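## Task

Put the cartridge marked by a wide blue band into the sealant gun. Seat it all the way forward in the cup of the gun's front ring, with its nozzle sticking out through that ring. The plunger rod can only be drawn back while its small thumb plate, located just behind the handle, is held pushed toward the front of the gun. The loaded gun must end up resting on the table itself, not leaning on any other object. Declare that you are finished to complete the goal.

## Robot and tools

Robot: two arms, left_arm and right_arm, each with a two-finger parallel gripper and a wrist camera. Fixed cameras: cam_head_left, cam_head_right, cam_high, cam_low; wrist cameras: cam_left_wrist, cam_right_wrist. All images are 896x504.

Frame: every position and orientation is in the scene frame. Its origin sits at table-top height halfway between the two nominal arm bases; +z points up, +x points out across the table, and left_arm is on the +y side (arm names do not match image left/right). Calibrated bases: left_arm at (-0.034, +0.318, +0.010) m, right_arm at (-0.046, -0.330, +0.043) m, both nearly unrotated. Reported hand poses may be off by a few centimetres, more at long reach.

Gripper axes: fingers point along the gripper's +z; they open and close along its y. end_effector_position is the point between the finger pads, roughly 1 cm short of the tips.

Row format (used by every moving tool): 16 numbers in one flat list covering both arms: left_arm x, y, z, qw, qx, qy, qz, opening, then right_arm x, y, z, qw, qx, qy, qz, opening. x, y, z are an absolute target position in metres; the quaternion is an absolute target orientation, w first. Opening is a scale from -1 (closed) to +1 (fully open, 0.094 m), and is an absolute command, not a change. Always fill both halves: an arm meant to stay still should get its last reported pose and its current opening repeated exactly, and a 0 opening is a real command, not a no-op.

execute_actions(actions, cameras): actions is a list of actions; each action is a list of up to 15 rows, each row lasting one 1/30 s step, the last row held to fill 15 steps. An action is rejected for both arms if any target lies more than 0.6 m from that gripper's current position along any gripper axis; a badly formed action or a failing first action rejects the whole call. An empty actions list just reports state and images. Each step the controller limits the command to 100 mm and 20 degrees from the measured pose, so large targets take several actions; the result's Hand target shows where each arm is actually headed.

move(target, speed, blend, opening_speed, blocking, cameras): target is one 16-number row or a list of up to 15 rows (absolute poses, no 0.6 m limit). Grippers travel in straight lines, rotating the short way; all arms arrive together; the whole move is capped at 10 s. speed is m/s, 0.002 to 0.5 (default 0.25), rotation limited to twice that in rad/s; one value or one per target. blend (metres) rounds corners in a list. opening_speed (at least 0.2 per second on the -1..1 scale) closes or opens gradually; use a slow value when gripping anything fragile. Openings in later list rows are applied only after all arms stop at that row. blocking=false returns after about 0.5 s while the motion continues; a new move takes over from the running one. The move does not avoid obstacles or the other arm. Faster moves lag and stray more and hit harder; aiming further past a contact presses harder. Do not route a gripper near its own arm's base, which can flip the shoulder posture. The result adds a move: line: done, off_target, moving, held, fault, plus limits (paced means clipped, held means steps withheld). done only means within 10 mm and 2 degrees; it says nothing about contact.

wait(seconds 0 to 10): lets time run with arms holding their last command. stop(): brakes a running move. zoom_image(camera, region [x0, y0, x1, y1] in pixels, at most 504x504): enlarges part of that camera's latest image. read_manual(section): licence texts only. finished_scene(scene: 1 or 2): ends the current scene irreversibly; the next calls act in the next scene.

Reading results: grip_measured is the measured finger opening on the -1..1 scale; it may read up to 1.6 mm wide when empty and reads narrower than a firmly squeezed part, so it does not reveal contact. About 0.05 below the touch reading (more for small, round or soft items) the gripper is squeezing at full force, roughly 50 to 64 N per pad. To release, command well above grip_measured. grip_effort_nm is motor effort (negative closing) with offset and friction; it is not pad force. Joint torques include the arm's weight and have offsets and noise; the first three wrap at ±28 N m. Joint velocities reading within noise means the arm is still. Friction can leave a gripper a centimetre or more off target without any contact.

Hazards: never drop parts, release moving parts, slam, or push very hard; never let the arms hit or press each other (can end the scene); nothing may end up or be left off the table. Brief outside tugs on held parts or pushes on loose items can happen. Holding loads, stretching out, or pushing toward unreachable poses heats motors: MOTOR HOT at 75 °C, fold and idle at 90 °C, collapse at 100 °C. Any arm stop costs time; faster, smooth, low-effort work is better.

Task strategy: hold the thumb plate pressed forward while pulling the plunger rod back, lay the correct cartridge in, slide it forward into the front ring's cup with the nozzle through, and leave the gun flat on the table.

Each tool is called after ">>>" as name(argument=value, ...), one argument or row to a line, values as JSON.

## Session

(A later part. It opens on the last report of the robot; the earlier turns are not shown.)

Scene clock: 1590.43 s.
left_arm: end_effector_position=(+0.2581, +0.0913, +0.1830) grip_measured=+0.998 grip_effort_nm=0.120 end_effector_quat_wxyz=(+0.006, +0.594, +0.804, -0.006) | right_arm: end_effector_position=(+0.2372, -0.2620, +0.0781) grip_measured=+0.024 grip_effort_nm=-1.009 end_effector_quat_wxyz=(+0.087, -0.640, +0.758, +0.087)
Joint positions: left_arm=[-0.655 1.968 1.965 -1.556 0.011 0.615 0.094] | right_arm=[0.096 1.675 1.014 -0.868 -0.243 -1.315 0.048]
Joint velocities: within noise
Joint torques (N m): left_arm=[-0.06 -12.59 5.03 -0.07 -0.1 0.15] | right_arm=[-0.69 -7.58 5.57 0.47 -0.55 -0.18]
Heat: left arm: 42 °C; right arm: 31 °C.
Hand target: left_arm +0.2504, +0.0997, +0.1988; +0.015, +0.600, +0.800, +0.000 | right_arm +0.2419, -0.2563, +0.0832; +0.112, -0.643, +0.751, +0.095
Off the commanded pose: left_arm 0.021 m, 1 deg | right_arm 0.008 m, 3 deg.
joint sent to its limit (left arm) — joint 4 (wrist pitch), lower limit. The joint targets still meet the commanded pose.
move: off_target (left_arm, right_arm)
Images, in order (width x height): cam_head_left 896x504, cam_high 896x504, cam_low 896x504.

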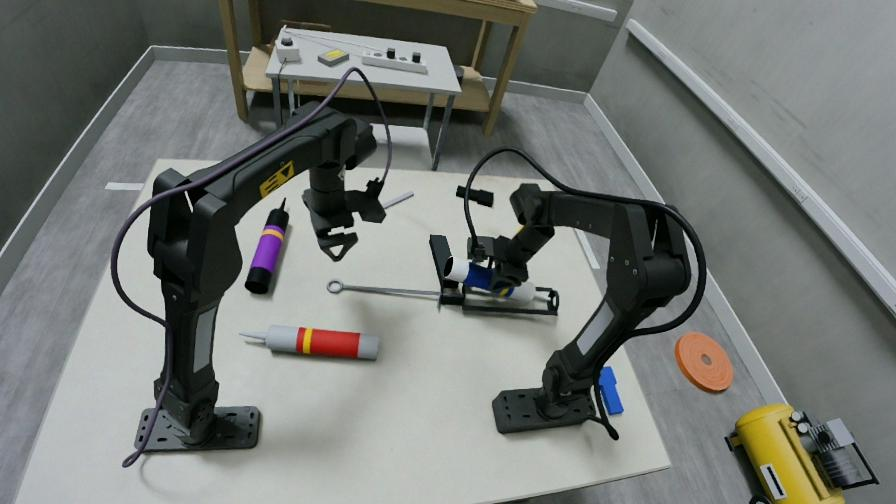

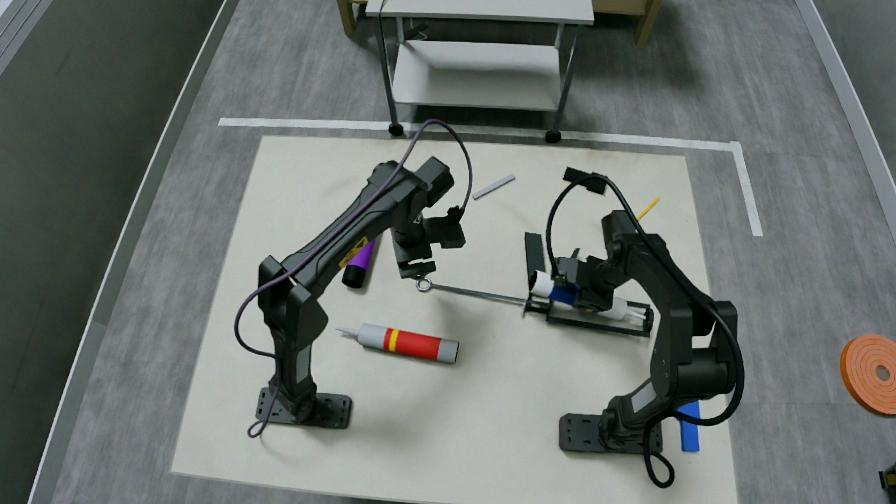

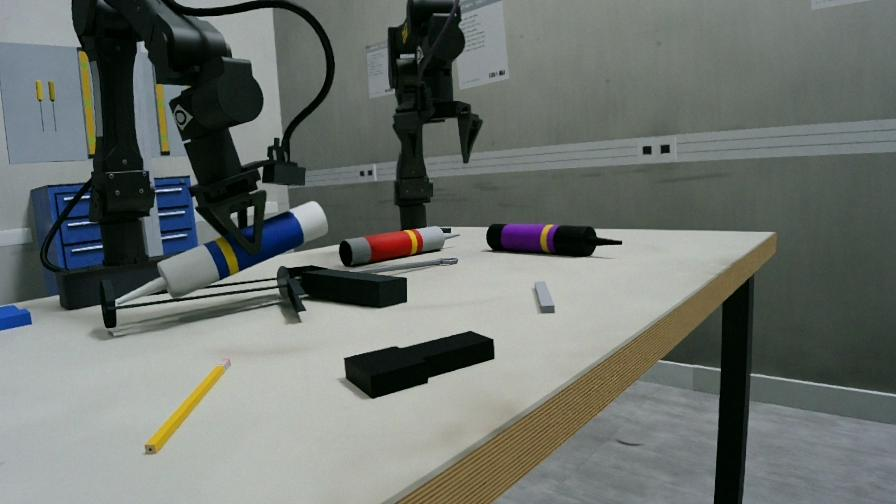

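>>> move(
  target=[
    [0.25,0.10,0.2,0.0,0.6,0.8,0,1,0.234,-0.268,0.083,0.1126,-0.6404,0.7536,0.0957,-0.1],
  ],
  speed=0.06,
  cameras=["cam_high","cam_head_left","cam_low"],
)

>>> zoom_image(
  camera="cam_high",
  region=[580, 270, 680, 350],
)

>>> zoom_image(
  camera="cam_head_left",
  region=[490, 260, 590, 340],
)

>>> zoom_image(
  camera="cam_low",
  region=[80, 220, 240, 350],
)

Scene clock: 1609.13 s.
left_arm: end_effector_position=(+0.2581, +0.0913, +0.1830) grip_measured=+0.998 grip_effort_nm=0.125 end_effector_quat_wxyz=(+0.006, +0.594, +0.804, -0.006) | right_arm: end_effector_position=(+0.2292, -0.2761, +0.0706) grip_measured=+0.024 grip_effort_nm=-1.009 end_effector_quat_wxyz=(+0.079, -0.634, +0.764, +0.093)
Joint positions: left_arm=[-0.655 1.968 1.965 -1.556 0.011 0.615 0.094] | right_arm=[0.047 1.675 0.981 -0.867 -0.244 -1.35 0.048]
Joint velocities: within noise
Joint torques (N m): left_arm=[0.02 -12.72 4.98 -0.05 -0.07 0.16] | right_arm=[-0.53 -9.88 5.41 0.3 -0.56 -0.17]
Heat: left arm: 42 °C; right arm: 32 °C.
Hand target: left_arm +0.2504, +0.0997, +0.1988; +0.015, +0.600, +0.800, +0.000 | right_arm +0.2338, -0.2698, +0.0826; +0.112, -0.638, +0.756, +0.096
Off the commanded pose: left_arm 0.021 m, 1 deg | right_arm 0.016 m, 4 deg.
joint sent to its limit (left arm) — joint 4 (wrist pitch), lower limit. The joint targets still meet the commanded pose.
move: off_target (left_arm, right_arm)
Images, in order (width x height): cam_head_left 896x504, cam_high 896x504, cam_low 896x504.

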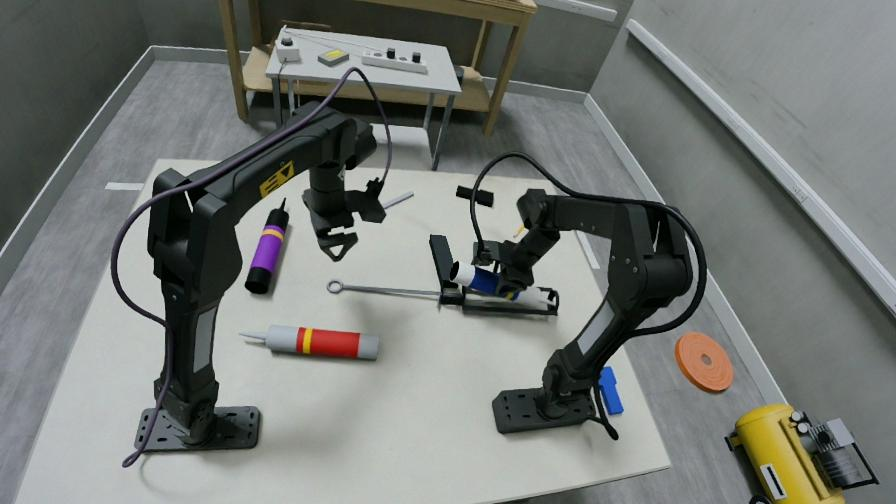

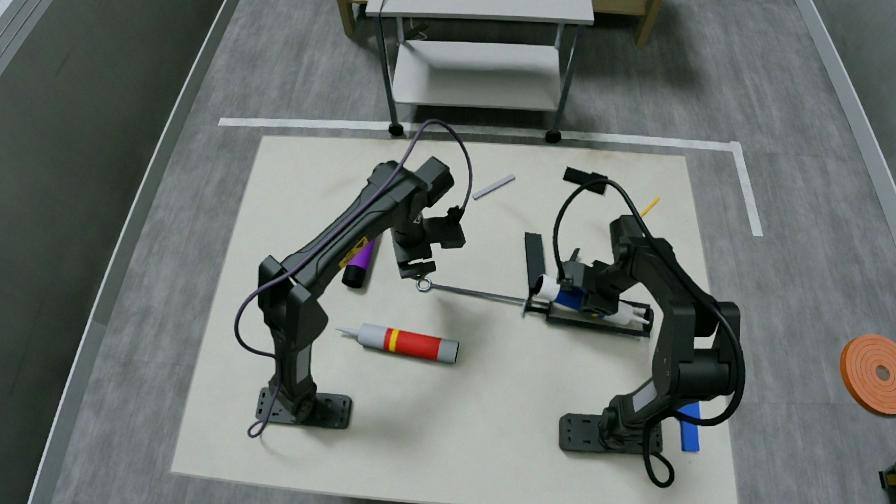

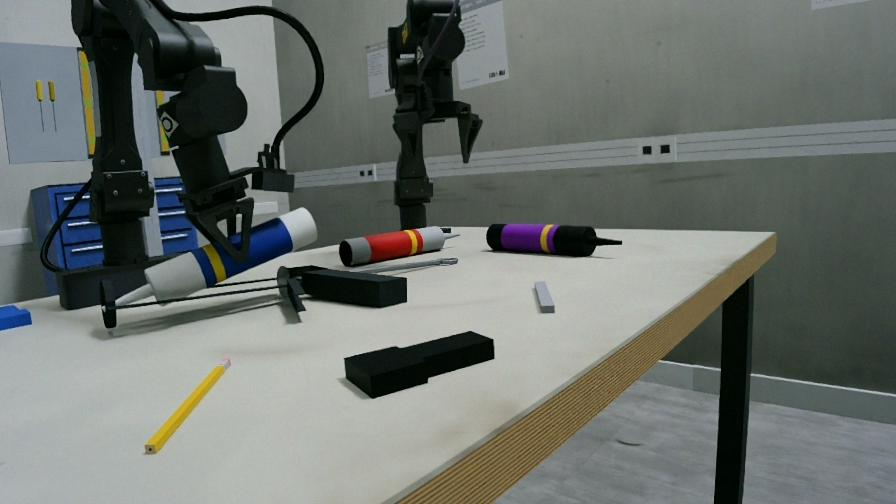

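Scaled by 5.040 from the camera's 896x504 image, which has a finer 1280x720 frame.

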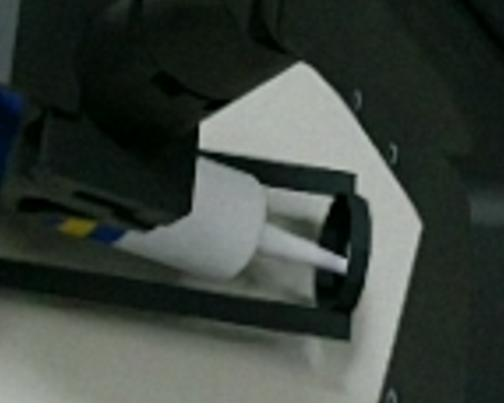

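Scaled by 5.040 from the camera's 896x504 image, which has a finer 1280x720 frame.

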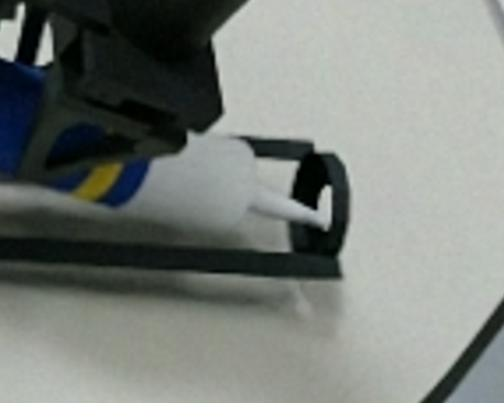

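Scaled by 3.150 from the camera's 896x504 image, which has a finer 1280x720 frame.

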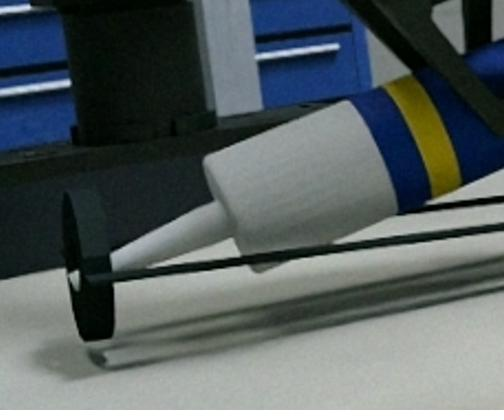

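>>> move(
  target=[
    [0.25,0.10,0.2,0.0,0.6,0.8,0,1,0.2375,-0.268,0.091,0.1126,-0.6404,0.7536,0.0957,-0.1],
  ],
  speed=0.06,
  cameras=["cam_high","cam_head_left","cam_low"],
)

>>> zoom_image(
  camera="cam_high",
  region=[580, 270, 680, 350],
)

>>> zoom_image(
  camera="cam_low",
  region=[80, 220, 240, 350],
)

Scene clock: 1636.30 s.
left_arm: end_effector_position=(+0.2581, +0.0913, +0.1830) grip_measured=+0.998 grip_effort_nm=0.125 end_effector_quat_wxyz=(+0.006, +0.594, +0.804, -0.006) | right_arm: end_effector_position=(+0.2289, -0.2761, +0.0706) grip_measured=+0.024 grip_effort_nm=-1.004 end_effector_quat_wxyz=(+0.078, -0.635, +0.763, +0.093)
Joint positions: left_arm=[-0.655 1.968 1.965 -1.556 0.011 0.615 0.094] | right_arm=[0.047 1.675 0.981 -0.868 -0.244 -1.353 0.048]
Joint velocities: within noise
Joint torques (N m): left_arm=[-0.05 -12.6 5.04 -0.06 -0.09 0.17] | right_arm=[-0.12 -9.85 8.35 -0.01 -0.56 -0.17]
Heat: left arm: 42 °C; right arm: 34 °C.
Hand target: left_arm +0.2504, +0.0997, +0.1988; +0.015, +0.600, +0.800, +0.000 | right_arm +0.2377, -0.2683, +0.0903; +0.113, -0.641, +0.753, +0.095
Off the commanded pose: left_arm 0.021 m, 1 deg | right_arm 0.024 m, 4 deg.
joint sent to its limit (left arm) — joint 4 (wrist pitch), lower limit. The joint targets still meet the commanded pose.
move: off_target (left_arm, right_arm)
Images, in order (width x height): cam_head_left 896x504, cam_high 896x504, cam_low 896x504.

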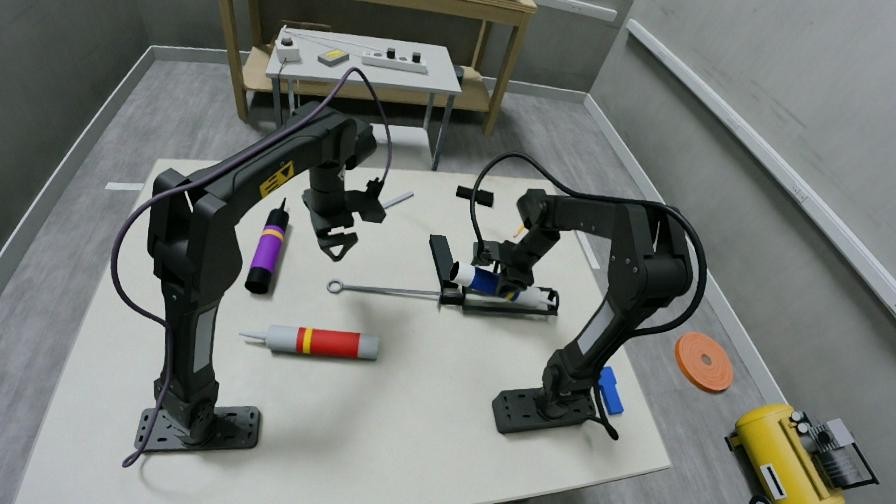

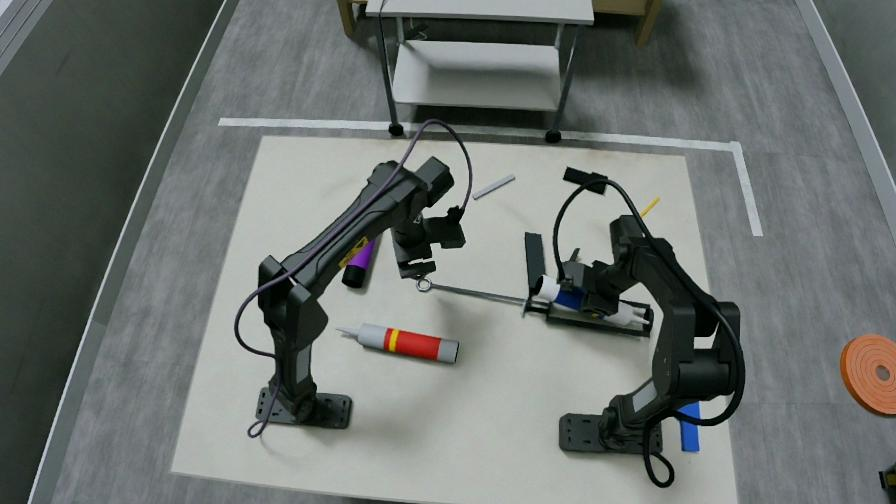

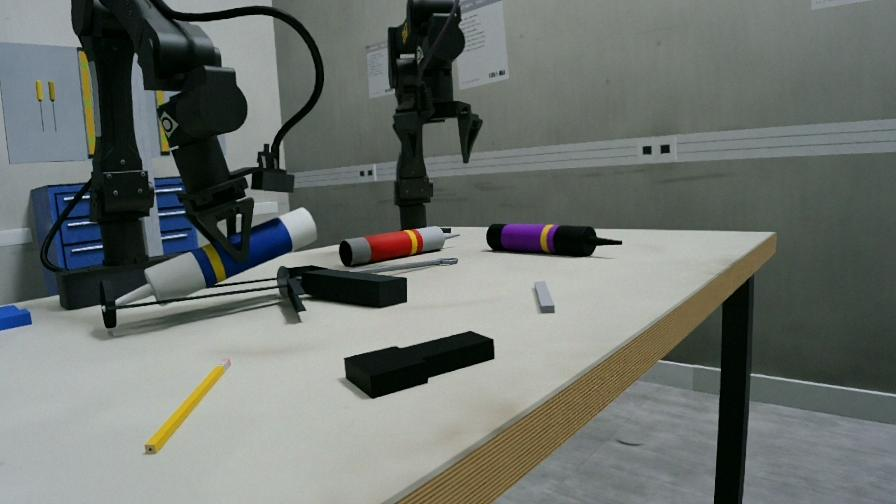

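Scaled by 5.040 from the camera's 896x504 image, which has a finer 1280x720 frame.

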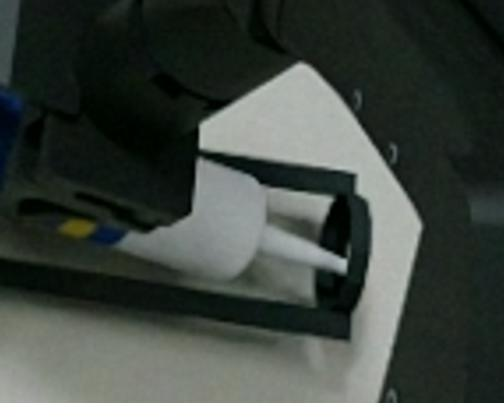

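Scaled by 3.150 from the camera's 896x504 image, which has a finer 1280x720 frame.

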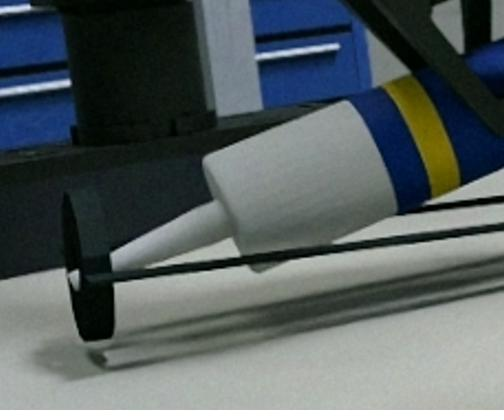

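>>> move(
  target=[
    [0.25,0.10,0.2,0.0,0.6,0.8,0,1,0.2405,-0.268,0.098,0.1126,-0.6404,0.7536,0.0957,-0.1],
  ],
  speed=0.06,
  cameras=["cam_high","cam_head_left","cam_low"],
)

>>> zoom_image(
  camera="cam_high",
  region=[580, 270, 680, 350],
)

>>> zoom_image(
  camera="cam_low",
  region=[80, 220, 240, 350],
)

Scene clock: 1645.90 s.
left_arm: end_effector_position=(+0.2581, +0.0913, +0.1830) grip_measured=+0.998 grip_effort_nm=0.125 end_effector_quat_wxyz=(+0.006, +0.595, +0.804, -0.006) | right_arm: end_effector_position=(+0.2300, -0.2758, +0.0763) grip_measured=+0.024 grip_effort_nm=-1.004 end_effector_quat_wxyz=(+0.076, -0.635, +0.763, +0.096)
Joint positions: left_arm=[-0.655 1.968 1.965 -1.556 0.011 0.616 0.094] | right_arm=[0.047 1.675 1.006 -0.899 -0.246 -1.353 0.048]
Joint velocities: within noise
Joint torques (N m): left_arm=[-0.12 -12.68 5.09 -0.06 -0.1 0.16] | right_arm=[-0.16 -9.8 8.96 -0.02 -0.56 -0.17]
Heat: left arm: 42 °C; right arm: 35 °C.
Hand target: left_arm +0.2504, +0.0997, +0.1988; +0.015, +0.600, +0.800, +0.000 | right_arm +0.2405, -0.2681, +0.0973; +0.113, -0.640, +0.754, +0.096
Off the commanded pose: left_arm 0.021 m, 1 deg | right_arm 0.025 m, 4 deg.
joint sent to its limit (left arm) — joint 4 (wrist pitch), lower limit. The joint targets still meet the commanded pose.
move: off_target (left_arm, right_arm)
Images, in order (width x height): cam_head_left 896x504, cam_high 896x504, cam_low 896x504.

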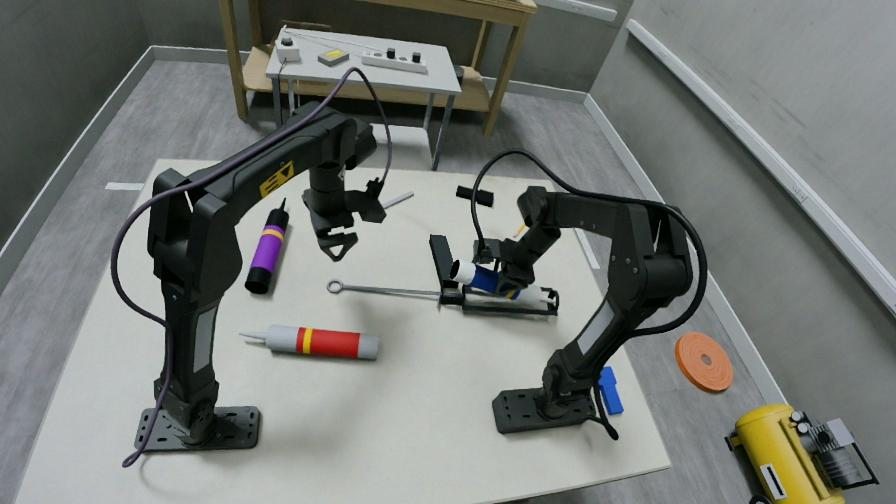

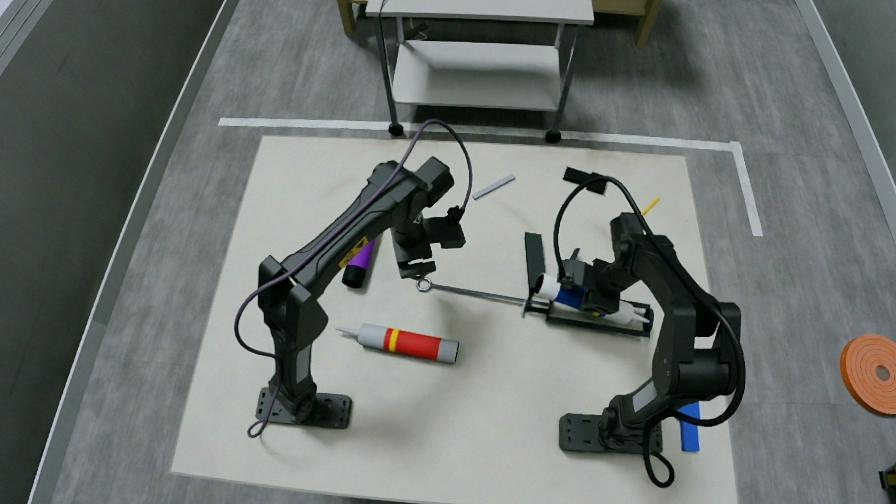

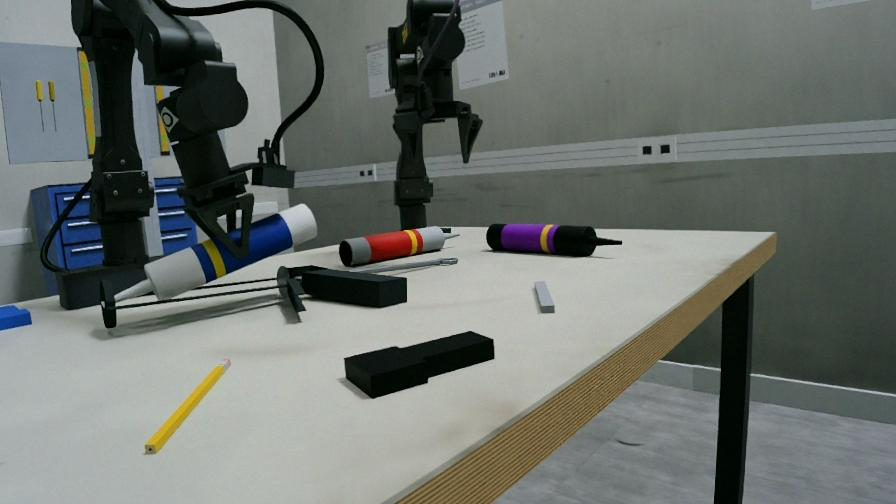

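Scaled by 5.040 from the camera's 896x504 image, which has a finer 1280x720 frame.

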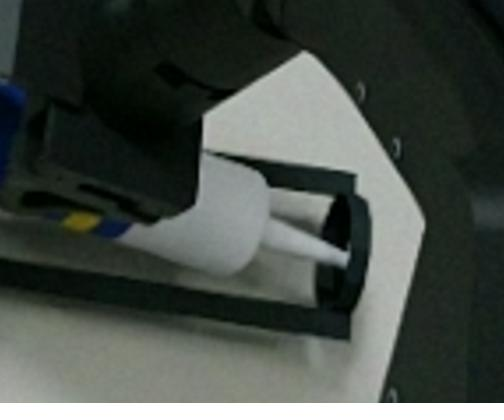

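Scaled by 3.150 from the camera's 896x504 image, which has a finer 1280x720 frame.

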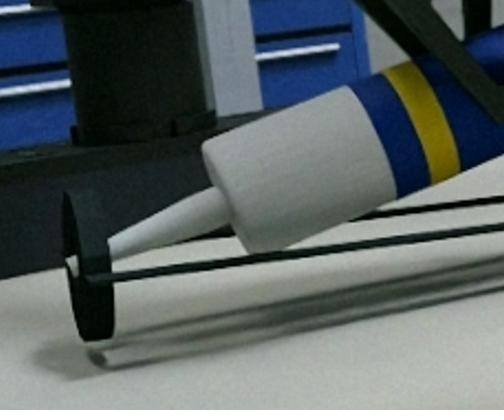

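>>> move(
  target=[
    [0.25,0.10,0.2,0.0,0.6,0.8,0,1,0.2370,-0.292,0.093,0.1126,-0.6404,0.7536,0.0957,-0.1],
  ],
  speed=0.06,
  cameras=["cam_high","cam_head_left","cam_low","cam_right_wrist"],
)

>>> zoom_image(
  camera="cam_high",
  region=[580, 270, 680, 350],
)

>>> zoom_image(
  camera="cam_low",
  region=[80, 220, 240, 350],
)

>>> zoom_image(
  camera="cam_head_left",
  region=[490, 260, 590, 340],
)

Scene clock: 1659.07 s.
left_arm: end_effector_position=(+0.2581, +0.0913, +0.1830) grip_measured=+0.998 grip_effort_nm=0.120 end_effector_quat_wxyz=(+0.006, +0.595, +0.804, -0.006) | right_arm: end_effector_position=(+0.2316, -0.2978, +0.0764) grip_measured=+0.024 grip_effort_nm=-1.009 end_effector_quat_wxyz=(+0.083, -0.637, +0.761, +0.093)
Joint positions: left_arm=[-0.655 1.968 1.965 -1.556 0.011 0.616 0.094] | right_arm=[-0.034 1.675 1.006 -0.907 -0.249 -1.442 0.048]
Joint velocities: within noise
Joint torques (N m): left_arm=[0.02 -12.71 4.92 -0.05 -0.07 0.15] | right_arm=[-0.39 -9.63 7.27 -0.04 -0.56 -0.19]
Heat: left arm: 43 °C; right arm: 35 °C.
Hand target: left_arm +0.2504, +0.0997, +0.1988; +0.015, +0.600, +0.800, +0.000 | right_arm +0.2366, -0.2915, +0.0923; +0.112, -0.642, +0.753, +0.096
Off the commanded pose: left_arm 0.021 m, 1 deg | right_arm 0.018 m, 4 deg.
joint sent to its limit (left arm) — joint 4 (wrist pitch), lower limit. The joint targets still meet the commanded pose.
move: off_target (left_arm, right_arm)
camera_calibration:
cam_right_wrist: T_world_to_cam=[[0.982034, -0.186449, -0.0290845, -0.280383], [-0.178909, -0.968945, 0.170698, -0.220005], [-0.0600077, -0.162427, -0.984894, 0.123367], [0, 0, 0, 1]] pos_world=[0.243388, -0.245412, 0.150903]
Images, in order (width x height): cam_head_left 896x504, cam_high 896x504, cam_low 896x504, cam_right_wrist 896x504.

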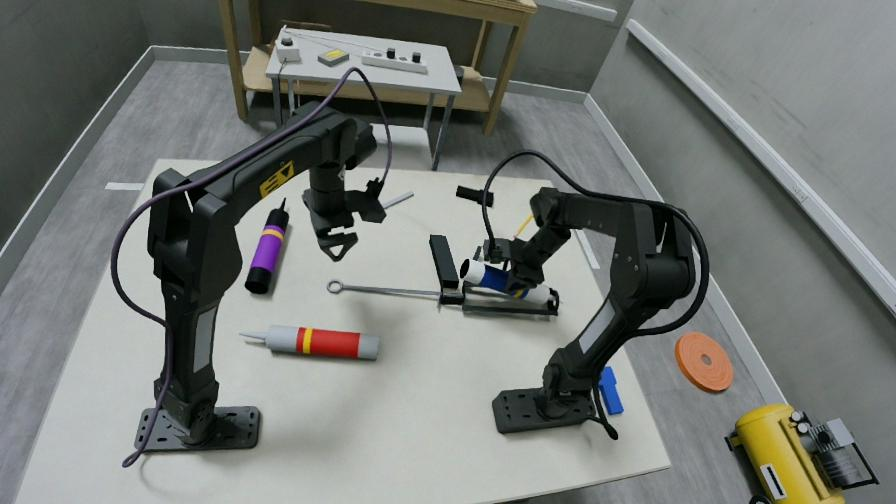

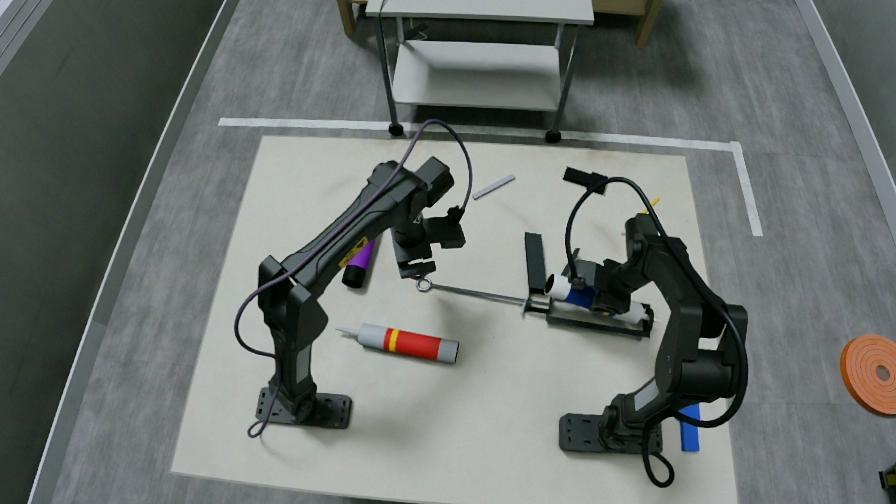

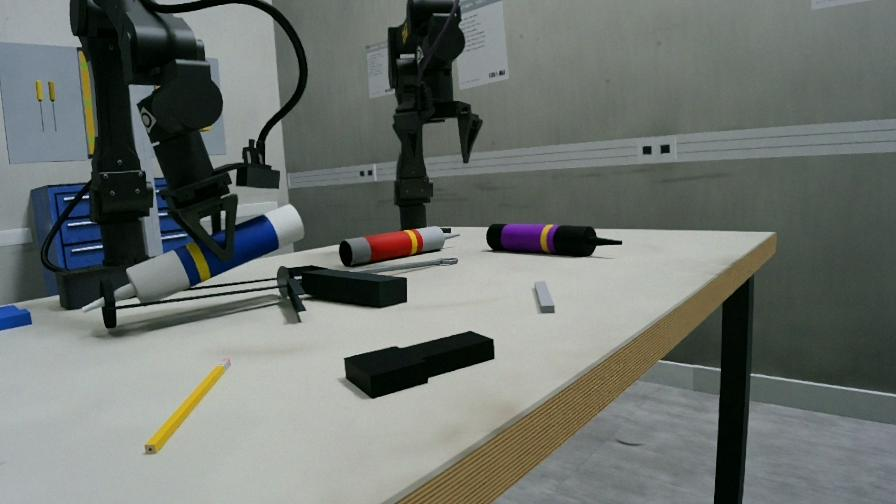

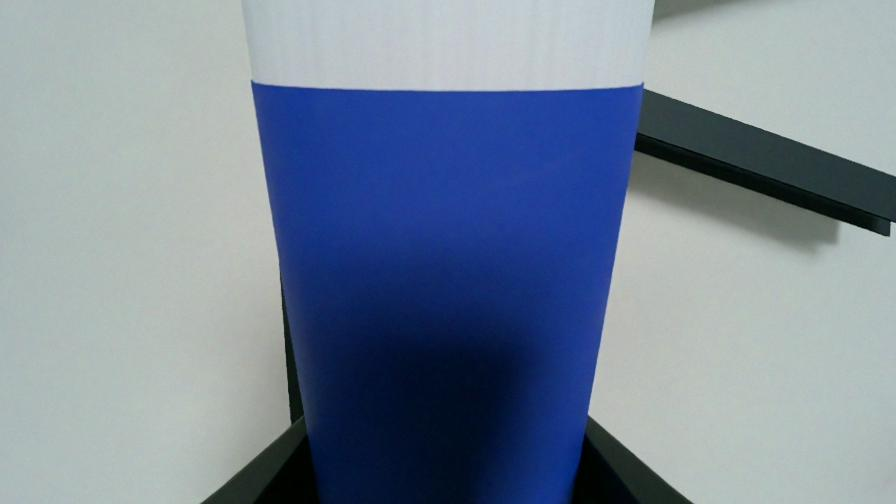

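Scaled by 5.040 from the camera's 896x504 image, which has a finer 1280x720 frame.

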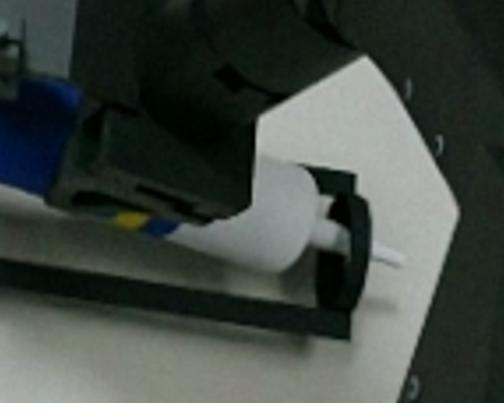

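Scaled by 3.150 from the camera's 896x504 image, which has a finer 1280x720 frame.

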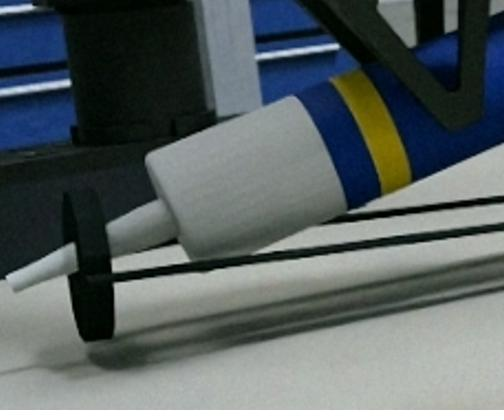

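Scaled by 5.040 from the camera's 896x504 image, which has a finer 1280x720 frame.

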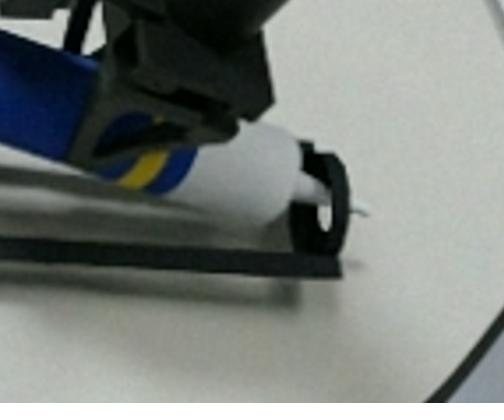

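>>> zoom_image(
  camera="cam_high",
  region=[520, 250, 670, 350],
)

>>> zoom_image(
  camera="cam_head_left",
  region=[430, 240, 580, 340],
)

>>> zoom_image(
  camera="cam_right_wrist",
  region=[200, 200, 700, 504],
)

>>> zoom_image(
  camera="cam_low",
  region=[70, 180, 330, 350],
)

Scaled by 3.360 from the camera's 896x504 image, which has a finer 1280x720 frame.

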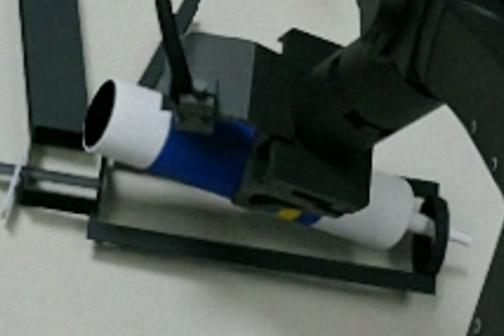

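Scaled by 3.360 from the camera's 896x504 image, which has a finer 1280x720 frame.

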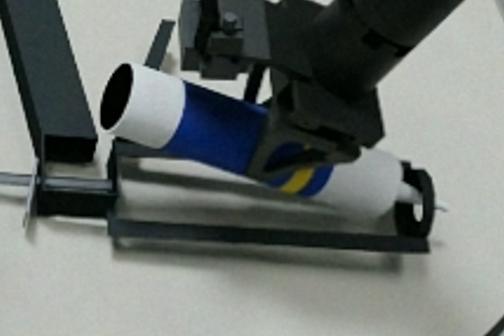

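Scaled by 1.008 from the camera's 896x504 image, which has a finer 1280x720 frame.

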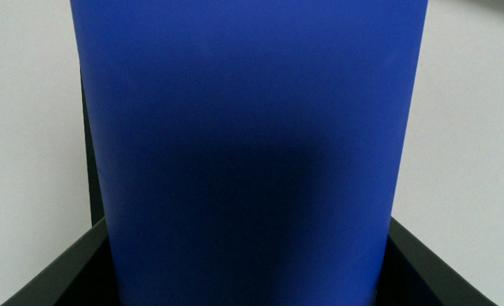

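Scaled by 1.938 from the camera's 896x504 image, which has a finer 1280x720 frame.

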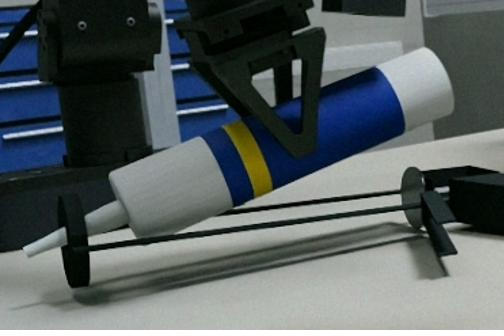

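>>> move(
  target=[
    [0.25,0.10,0.2,0.0,0.6,0.8,0,1,0.2235,-0.290,0.092,0.1107,-0.6553,0.7408,0.0979,-0.1],
  ],
  speed=0.05,
  cameras=["cam_high","cam_head_left","cam_low","cam_right_wrist"],
)

>>> zoom_image(
  camera="cam_high",
  region=[520, 250, 670, 350],
)

>>> zoom_image(
  camera="cam_low",
  region=[70, 180, 330, 350],
)

Scene clock: 1761.63 s.
left_arm: end_effector_position=(+0.2581, +0.0913, +0.1830) grip_measured=+0.998 grip_effort_nm=0.115 end_effector_quat_wxyz=(+0.006, +0.595, +0.804, -0.006) | right_arm: end_effector_position=(+0.2247, -0.2943, +0.0795) grip_measured=+0.024 grip_effort_nm=-1.009 end_effector_quat_wxyz=(+0.087, -0.653, +0.747, +0.093)
Joint positions: left_arm=[-0.655 1.968 1.965 -1.556 0.011 0.616 0.094] | right_arm=[-0.027 1.642 0.983 -0.913 -0.255 -1.476 0.048]
Joint velocities: within noise
Joint torques (N m): left_arm=[-0.05 -12.78 5.04 -0.06 -0.13 0.14] | right_arm=[-0.23 -9.77 5.49 -0.01 -0.53 -0.2]
Heat: left arm: 43 °C; right arm: 35 °C.
Hand target: left_arm +0.2504, +0.0997, +0.1988; +0.015, +0.600, +0.800, +0.000 | right_arm +0.2233, -0.2879, +0.0913; +0.110, -0.658, +0.739, +0.099
Off the commanded pose: left_arm 0.021 m, 1 deg | right_arm 0.013 m, 3 deg.
joint sent to its limit (left arm) — joint 4 (wrist pitch), lower limit. The joint targets still meet the commanded pose.
move: off_target (left_arm, right_arm)
camera_calibration:
cam_right_wrist: T_world_to_cam=[[0.98903, -0.146556, -0.0184639, -0.263474], [-0.141632, -0.976366, 0.16325, -0.228408], [-0.0419528, -0.158844, -0.986412, 0.123712], [0, 0, 0, 1]] pos_world=[0.233424, -0.241972, 0.154453]
Images, in order (width x height): cam_head_left 896x504, cam_high 896x504, cam_low 896x504, cam_right_wrist 896x504.

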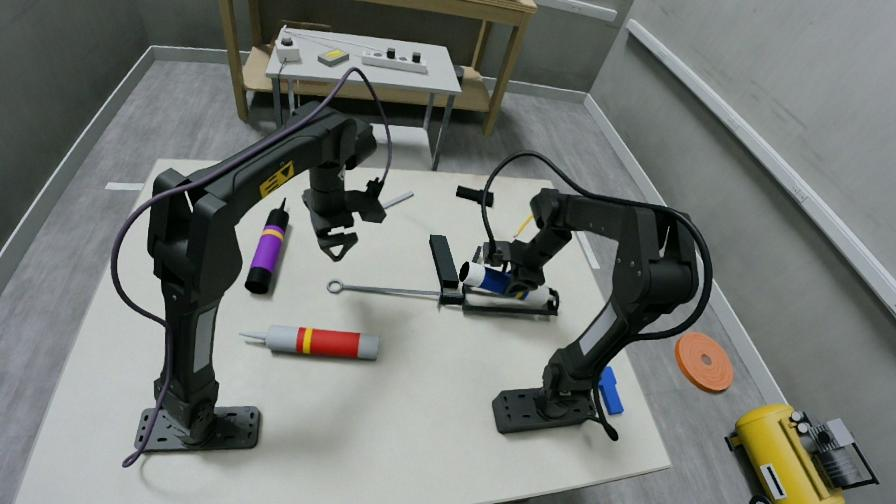

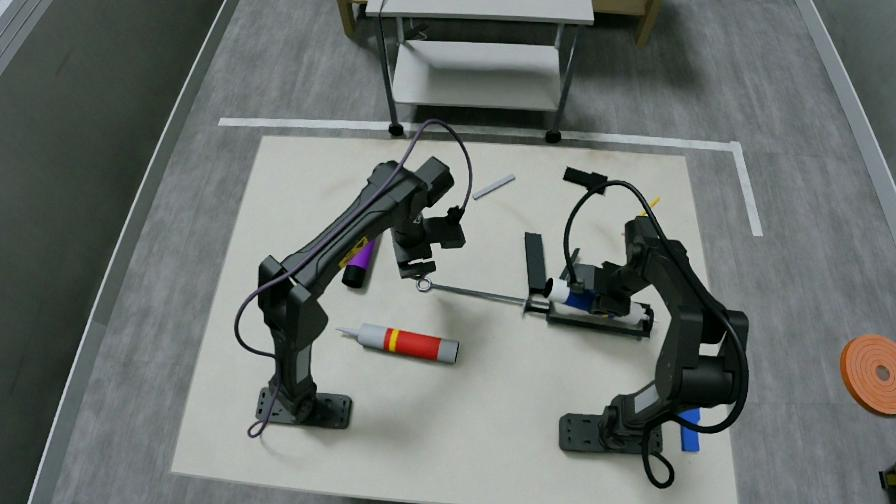

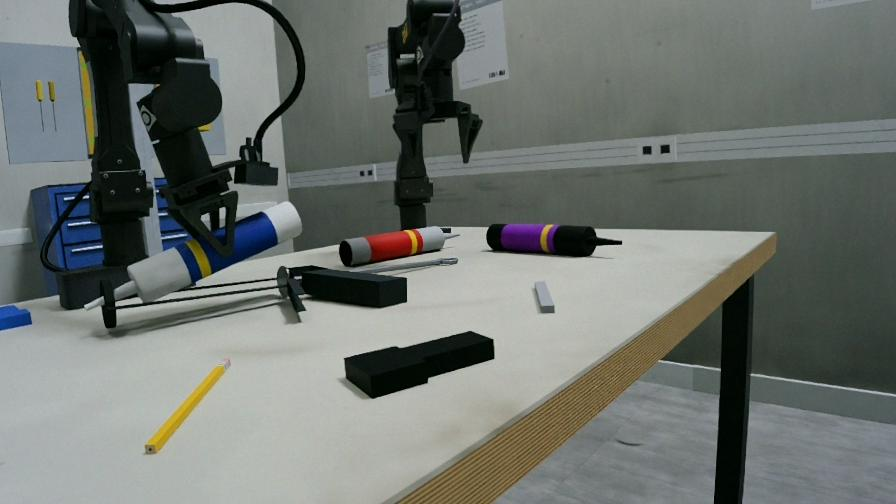

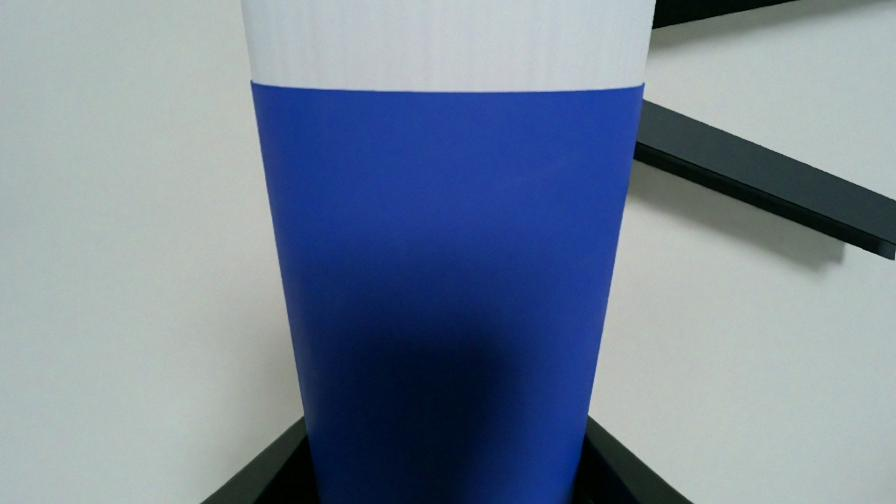

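Scaled by 3.360 from the camera's 896x504 image, which has a finer 1280x720 frame.

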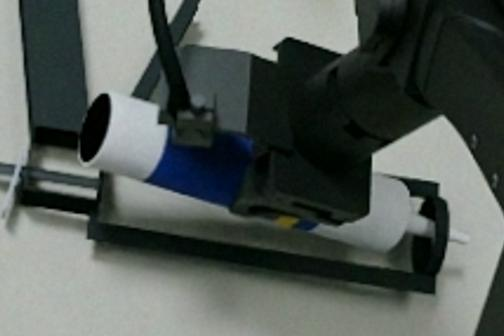

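Scaled by 1.938 from the camera's 896x504 image, which has a finer 1280x720 frame.

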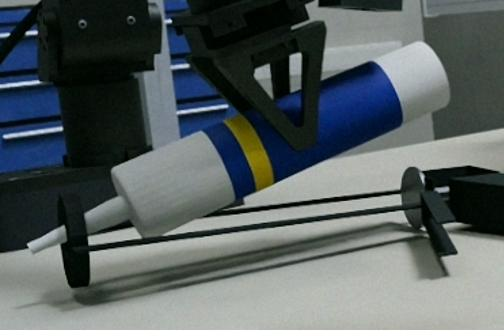

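>>> move(
  target=[
    [0.25,0.10,0.2,0.0,0.6,0.8,0,1,0.2165,-0.292,0.082,0.1107,-0.6553,0.7408,0.0979,-0.1],
  ],
  speed=0.05,
  cameras=["cam_high","cam_head_left","cam_low","cam_right_wrist"],
)

>>> zoom_image(
  camera="cam_high",
  region=[520, 250, 670, 350],
)

>>> zoom_image(
  camera="cam_low",
  region=[70, 180, 330, 350],
)

Scene clock: 1808.10 s.
left_arm: end_effector_position=(+0.2581, +0.0913, +0.1830) grip_measured=+0.998 grip_effort_nm=0.115 end_effector_quat_wxyz=(+0.006, +0.595, +0.804, -0.006) | right_arm: end_effector_position=(+0.2138, -0.2974, +0.0721) grip_measured=+0.024 grip_effort_nm=-1.009 end_effector_quat_wxyz=(+0.083, -0.656, +0.744, +0.096)
Joint positions: left_arm=[-0.655 1.968 1.965 -1.556 0.011 0.616 0.094] | right_arm=[-0.041 1.627 0.934 -0.894 -0.255 -1.5 0.048]
Joint velocities: within noise
Joint torques (N m): left_arm=[-0.03 -12.62 4.89 -0.06 -0.08 0.13] | right_arm=[-0.7 -9.2 5.16 0.19 -0.52 -0.16]
Heat: left arm: 43 °C; right arm: 34 °C.
Hand target: left_arm +0.2504, +0.0997, +0.1988; +0.015, +0.600, +0.800, +0.000 | right_arm +0.2167, -0.2928, +0.0820; +0.111, -0.658, +0.739, +0.097
Off the commanded pose: left_arm 0.021 m, 1 deg | right_arm 0.012 m, 3 deg.
joint sent to its limit (left arm) — joint 4 (wrist pitch), lower limit. The joint targets still meet the commanded pose.
move: off_target (left_arm, right_arm)
camera_calibration:
cam_right_wrist: T_world_to_cam=[[0.990228, -0.136701, -0.0275868, -0.249971], [-0.130424, -0.977822, 0.163869, -0.234666], [-0.0493761, -0.158669, -0.986096, 0.117054], [0, 0, 0, 1]] pos_world=[0.222702, -0.245061, 0.146985]
Images, in order (width x height): cam_head_left 896x504, cam_high 896x504, cam_low 896x504, cam_right_wrist 896x504.

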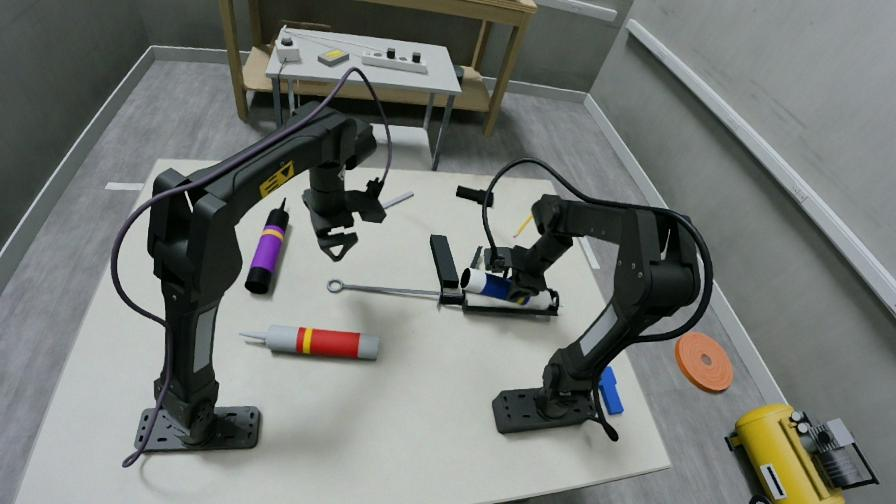

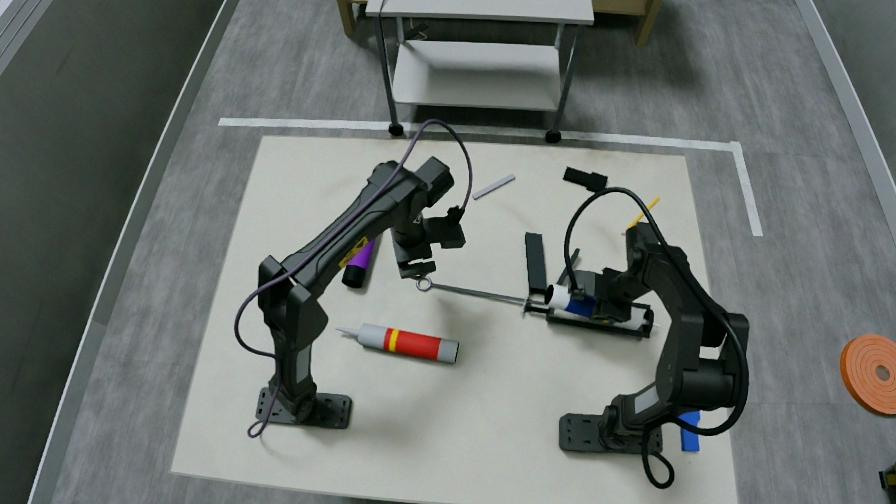

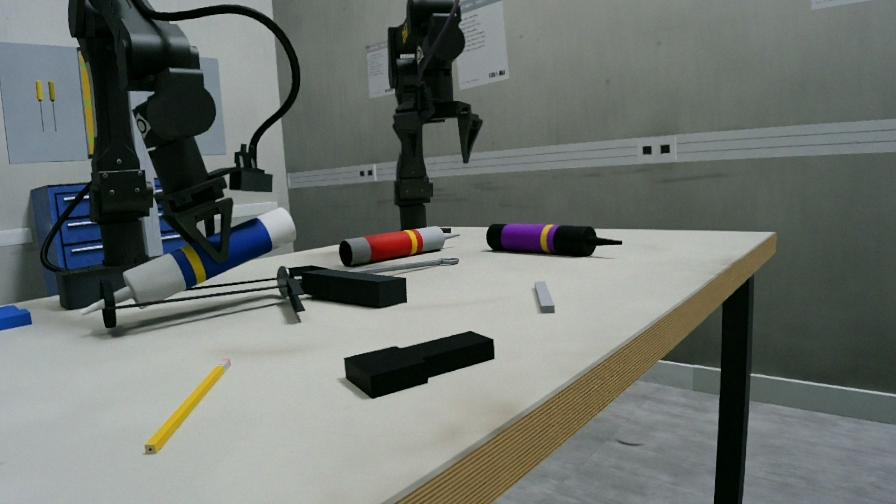

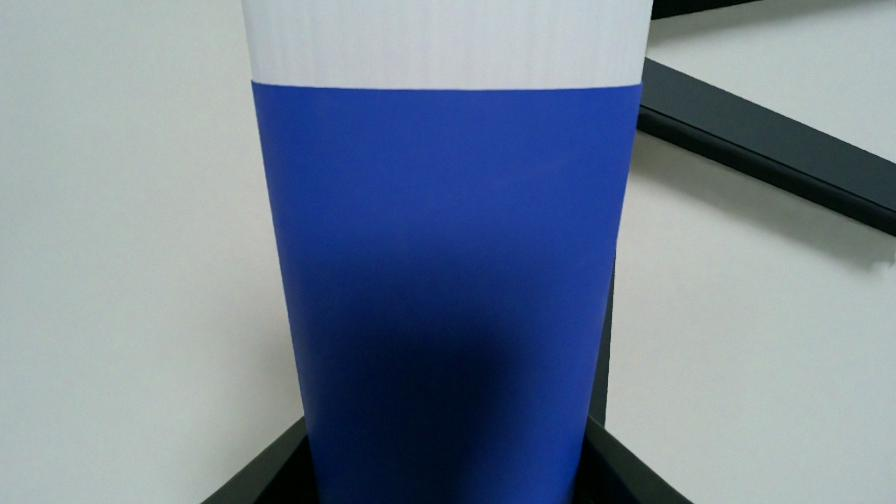

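Scaled by 3.360 from the camera's 896x504 image, which has a finer 1280x720 frame.

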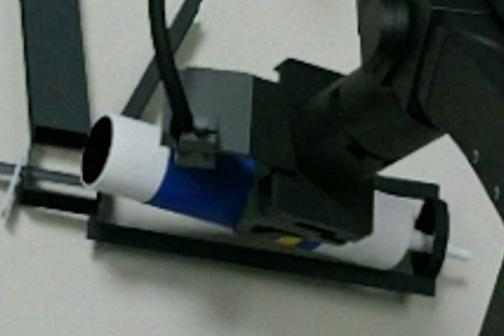

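Scaled by 1.938 from the camera's 896x504 image, which has a finer 1280x720 frame.

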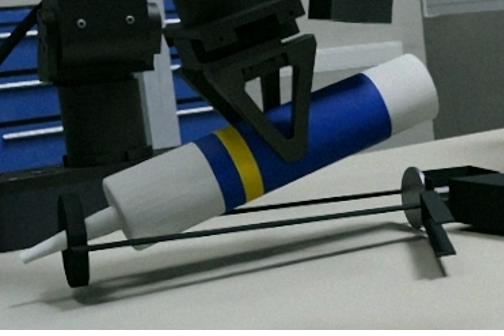

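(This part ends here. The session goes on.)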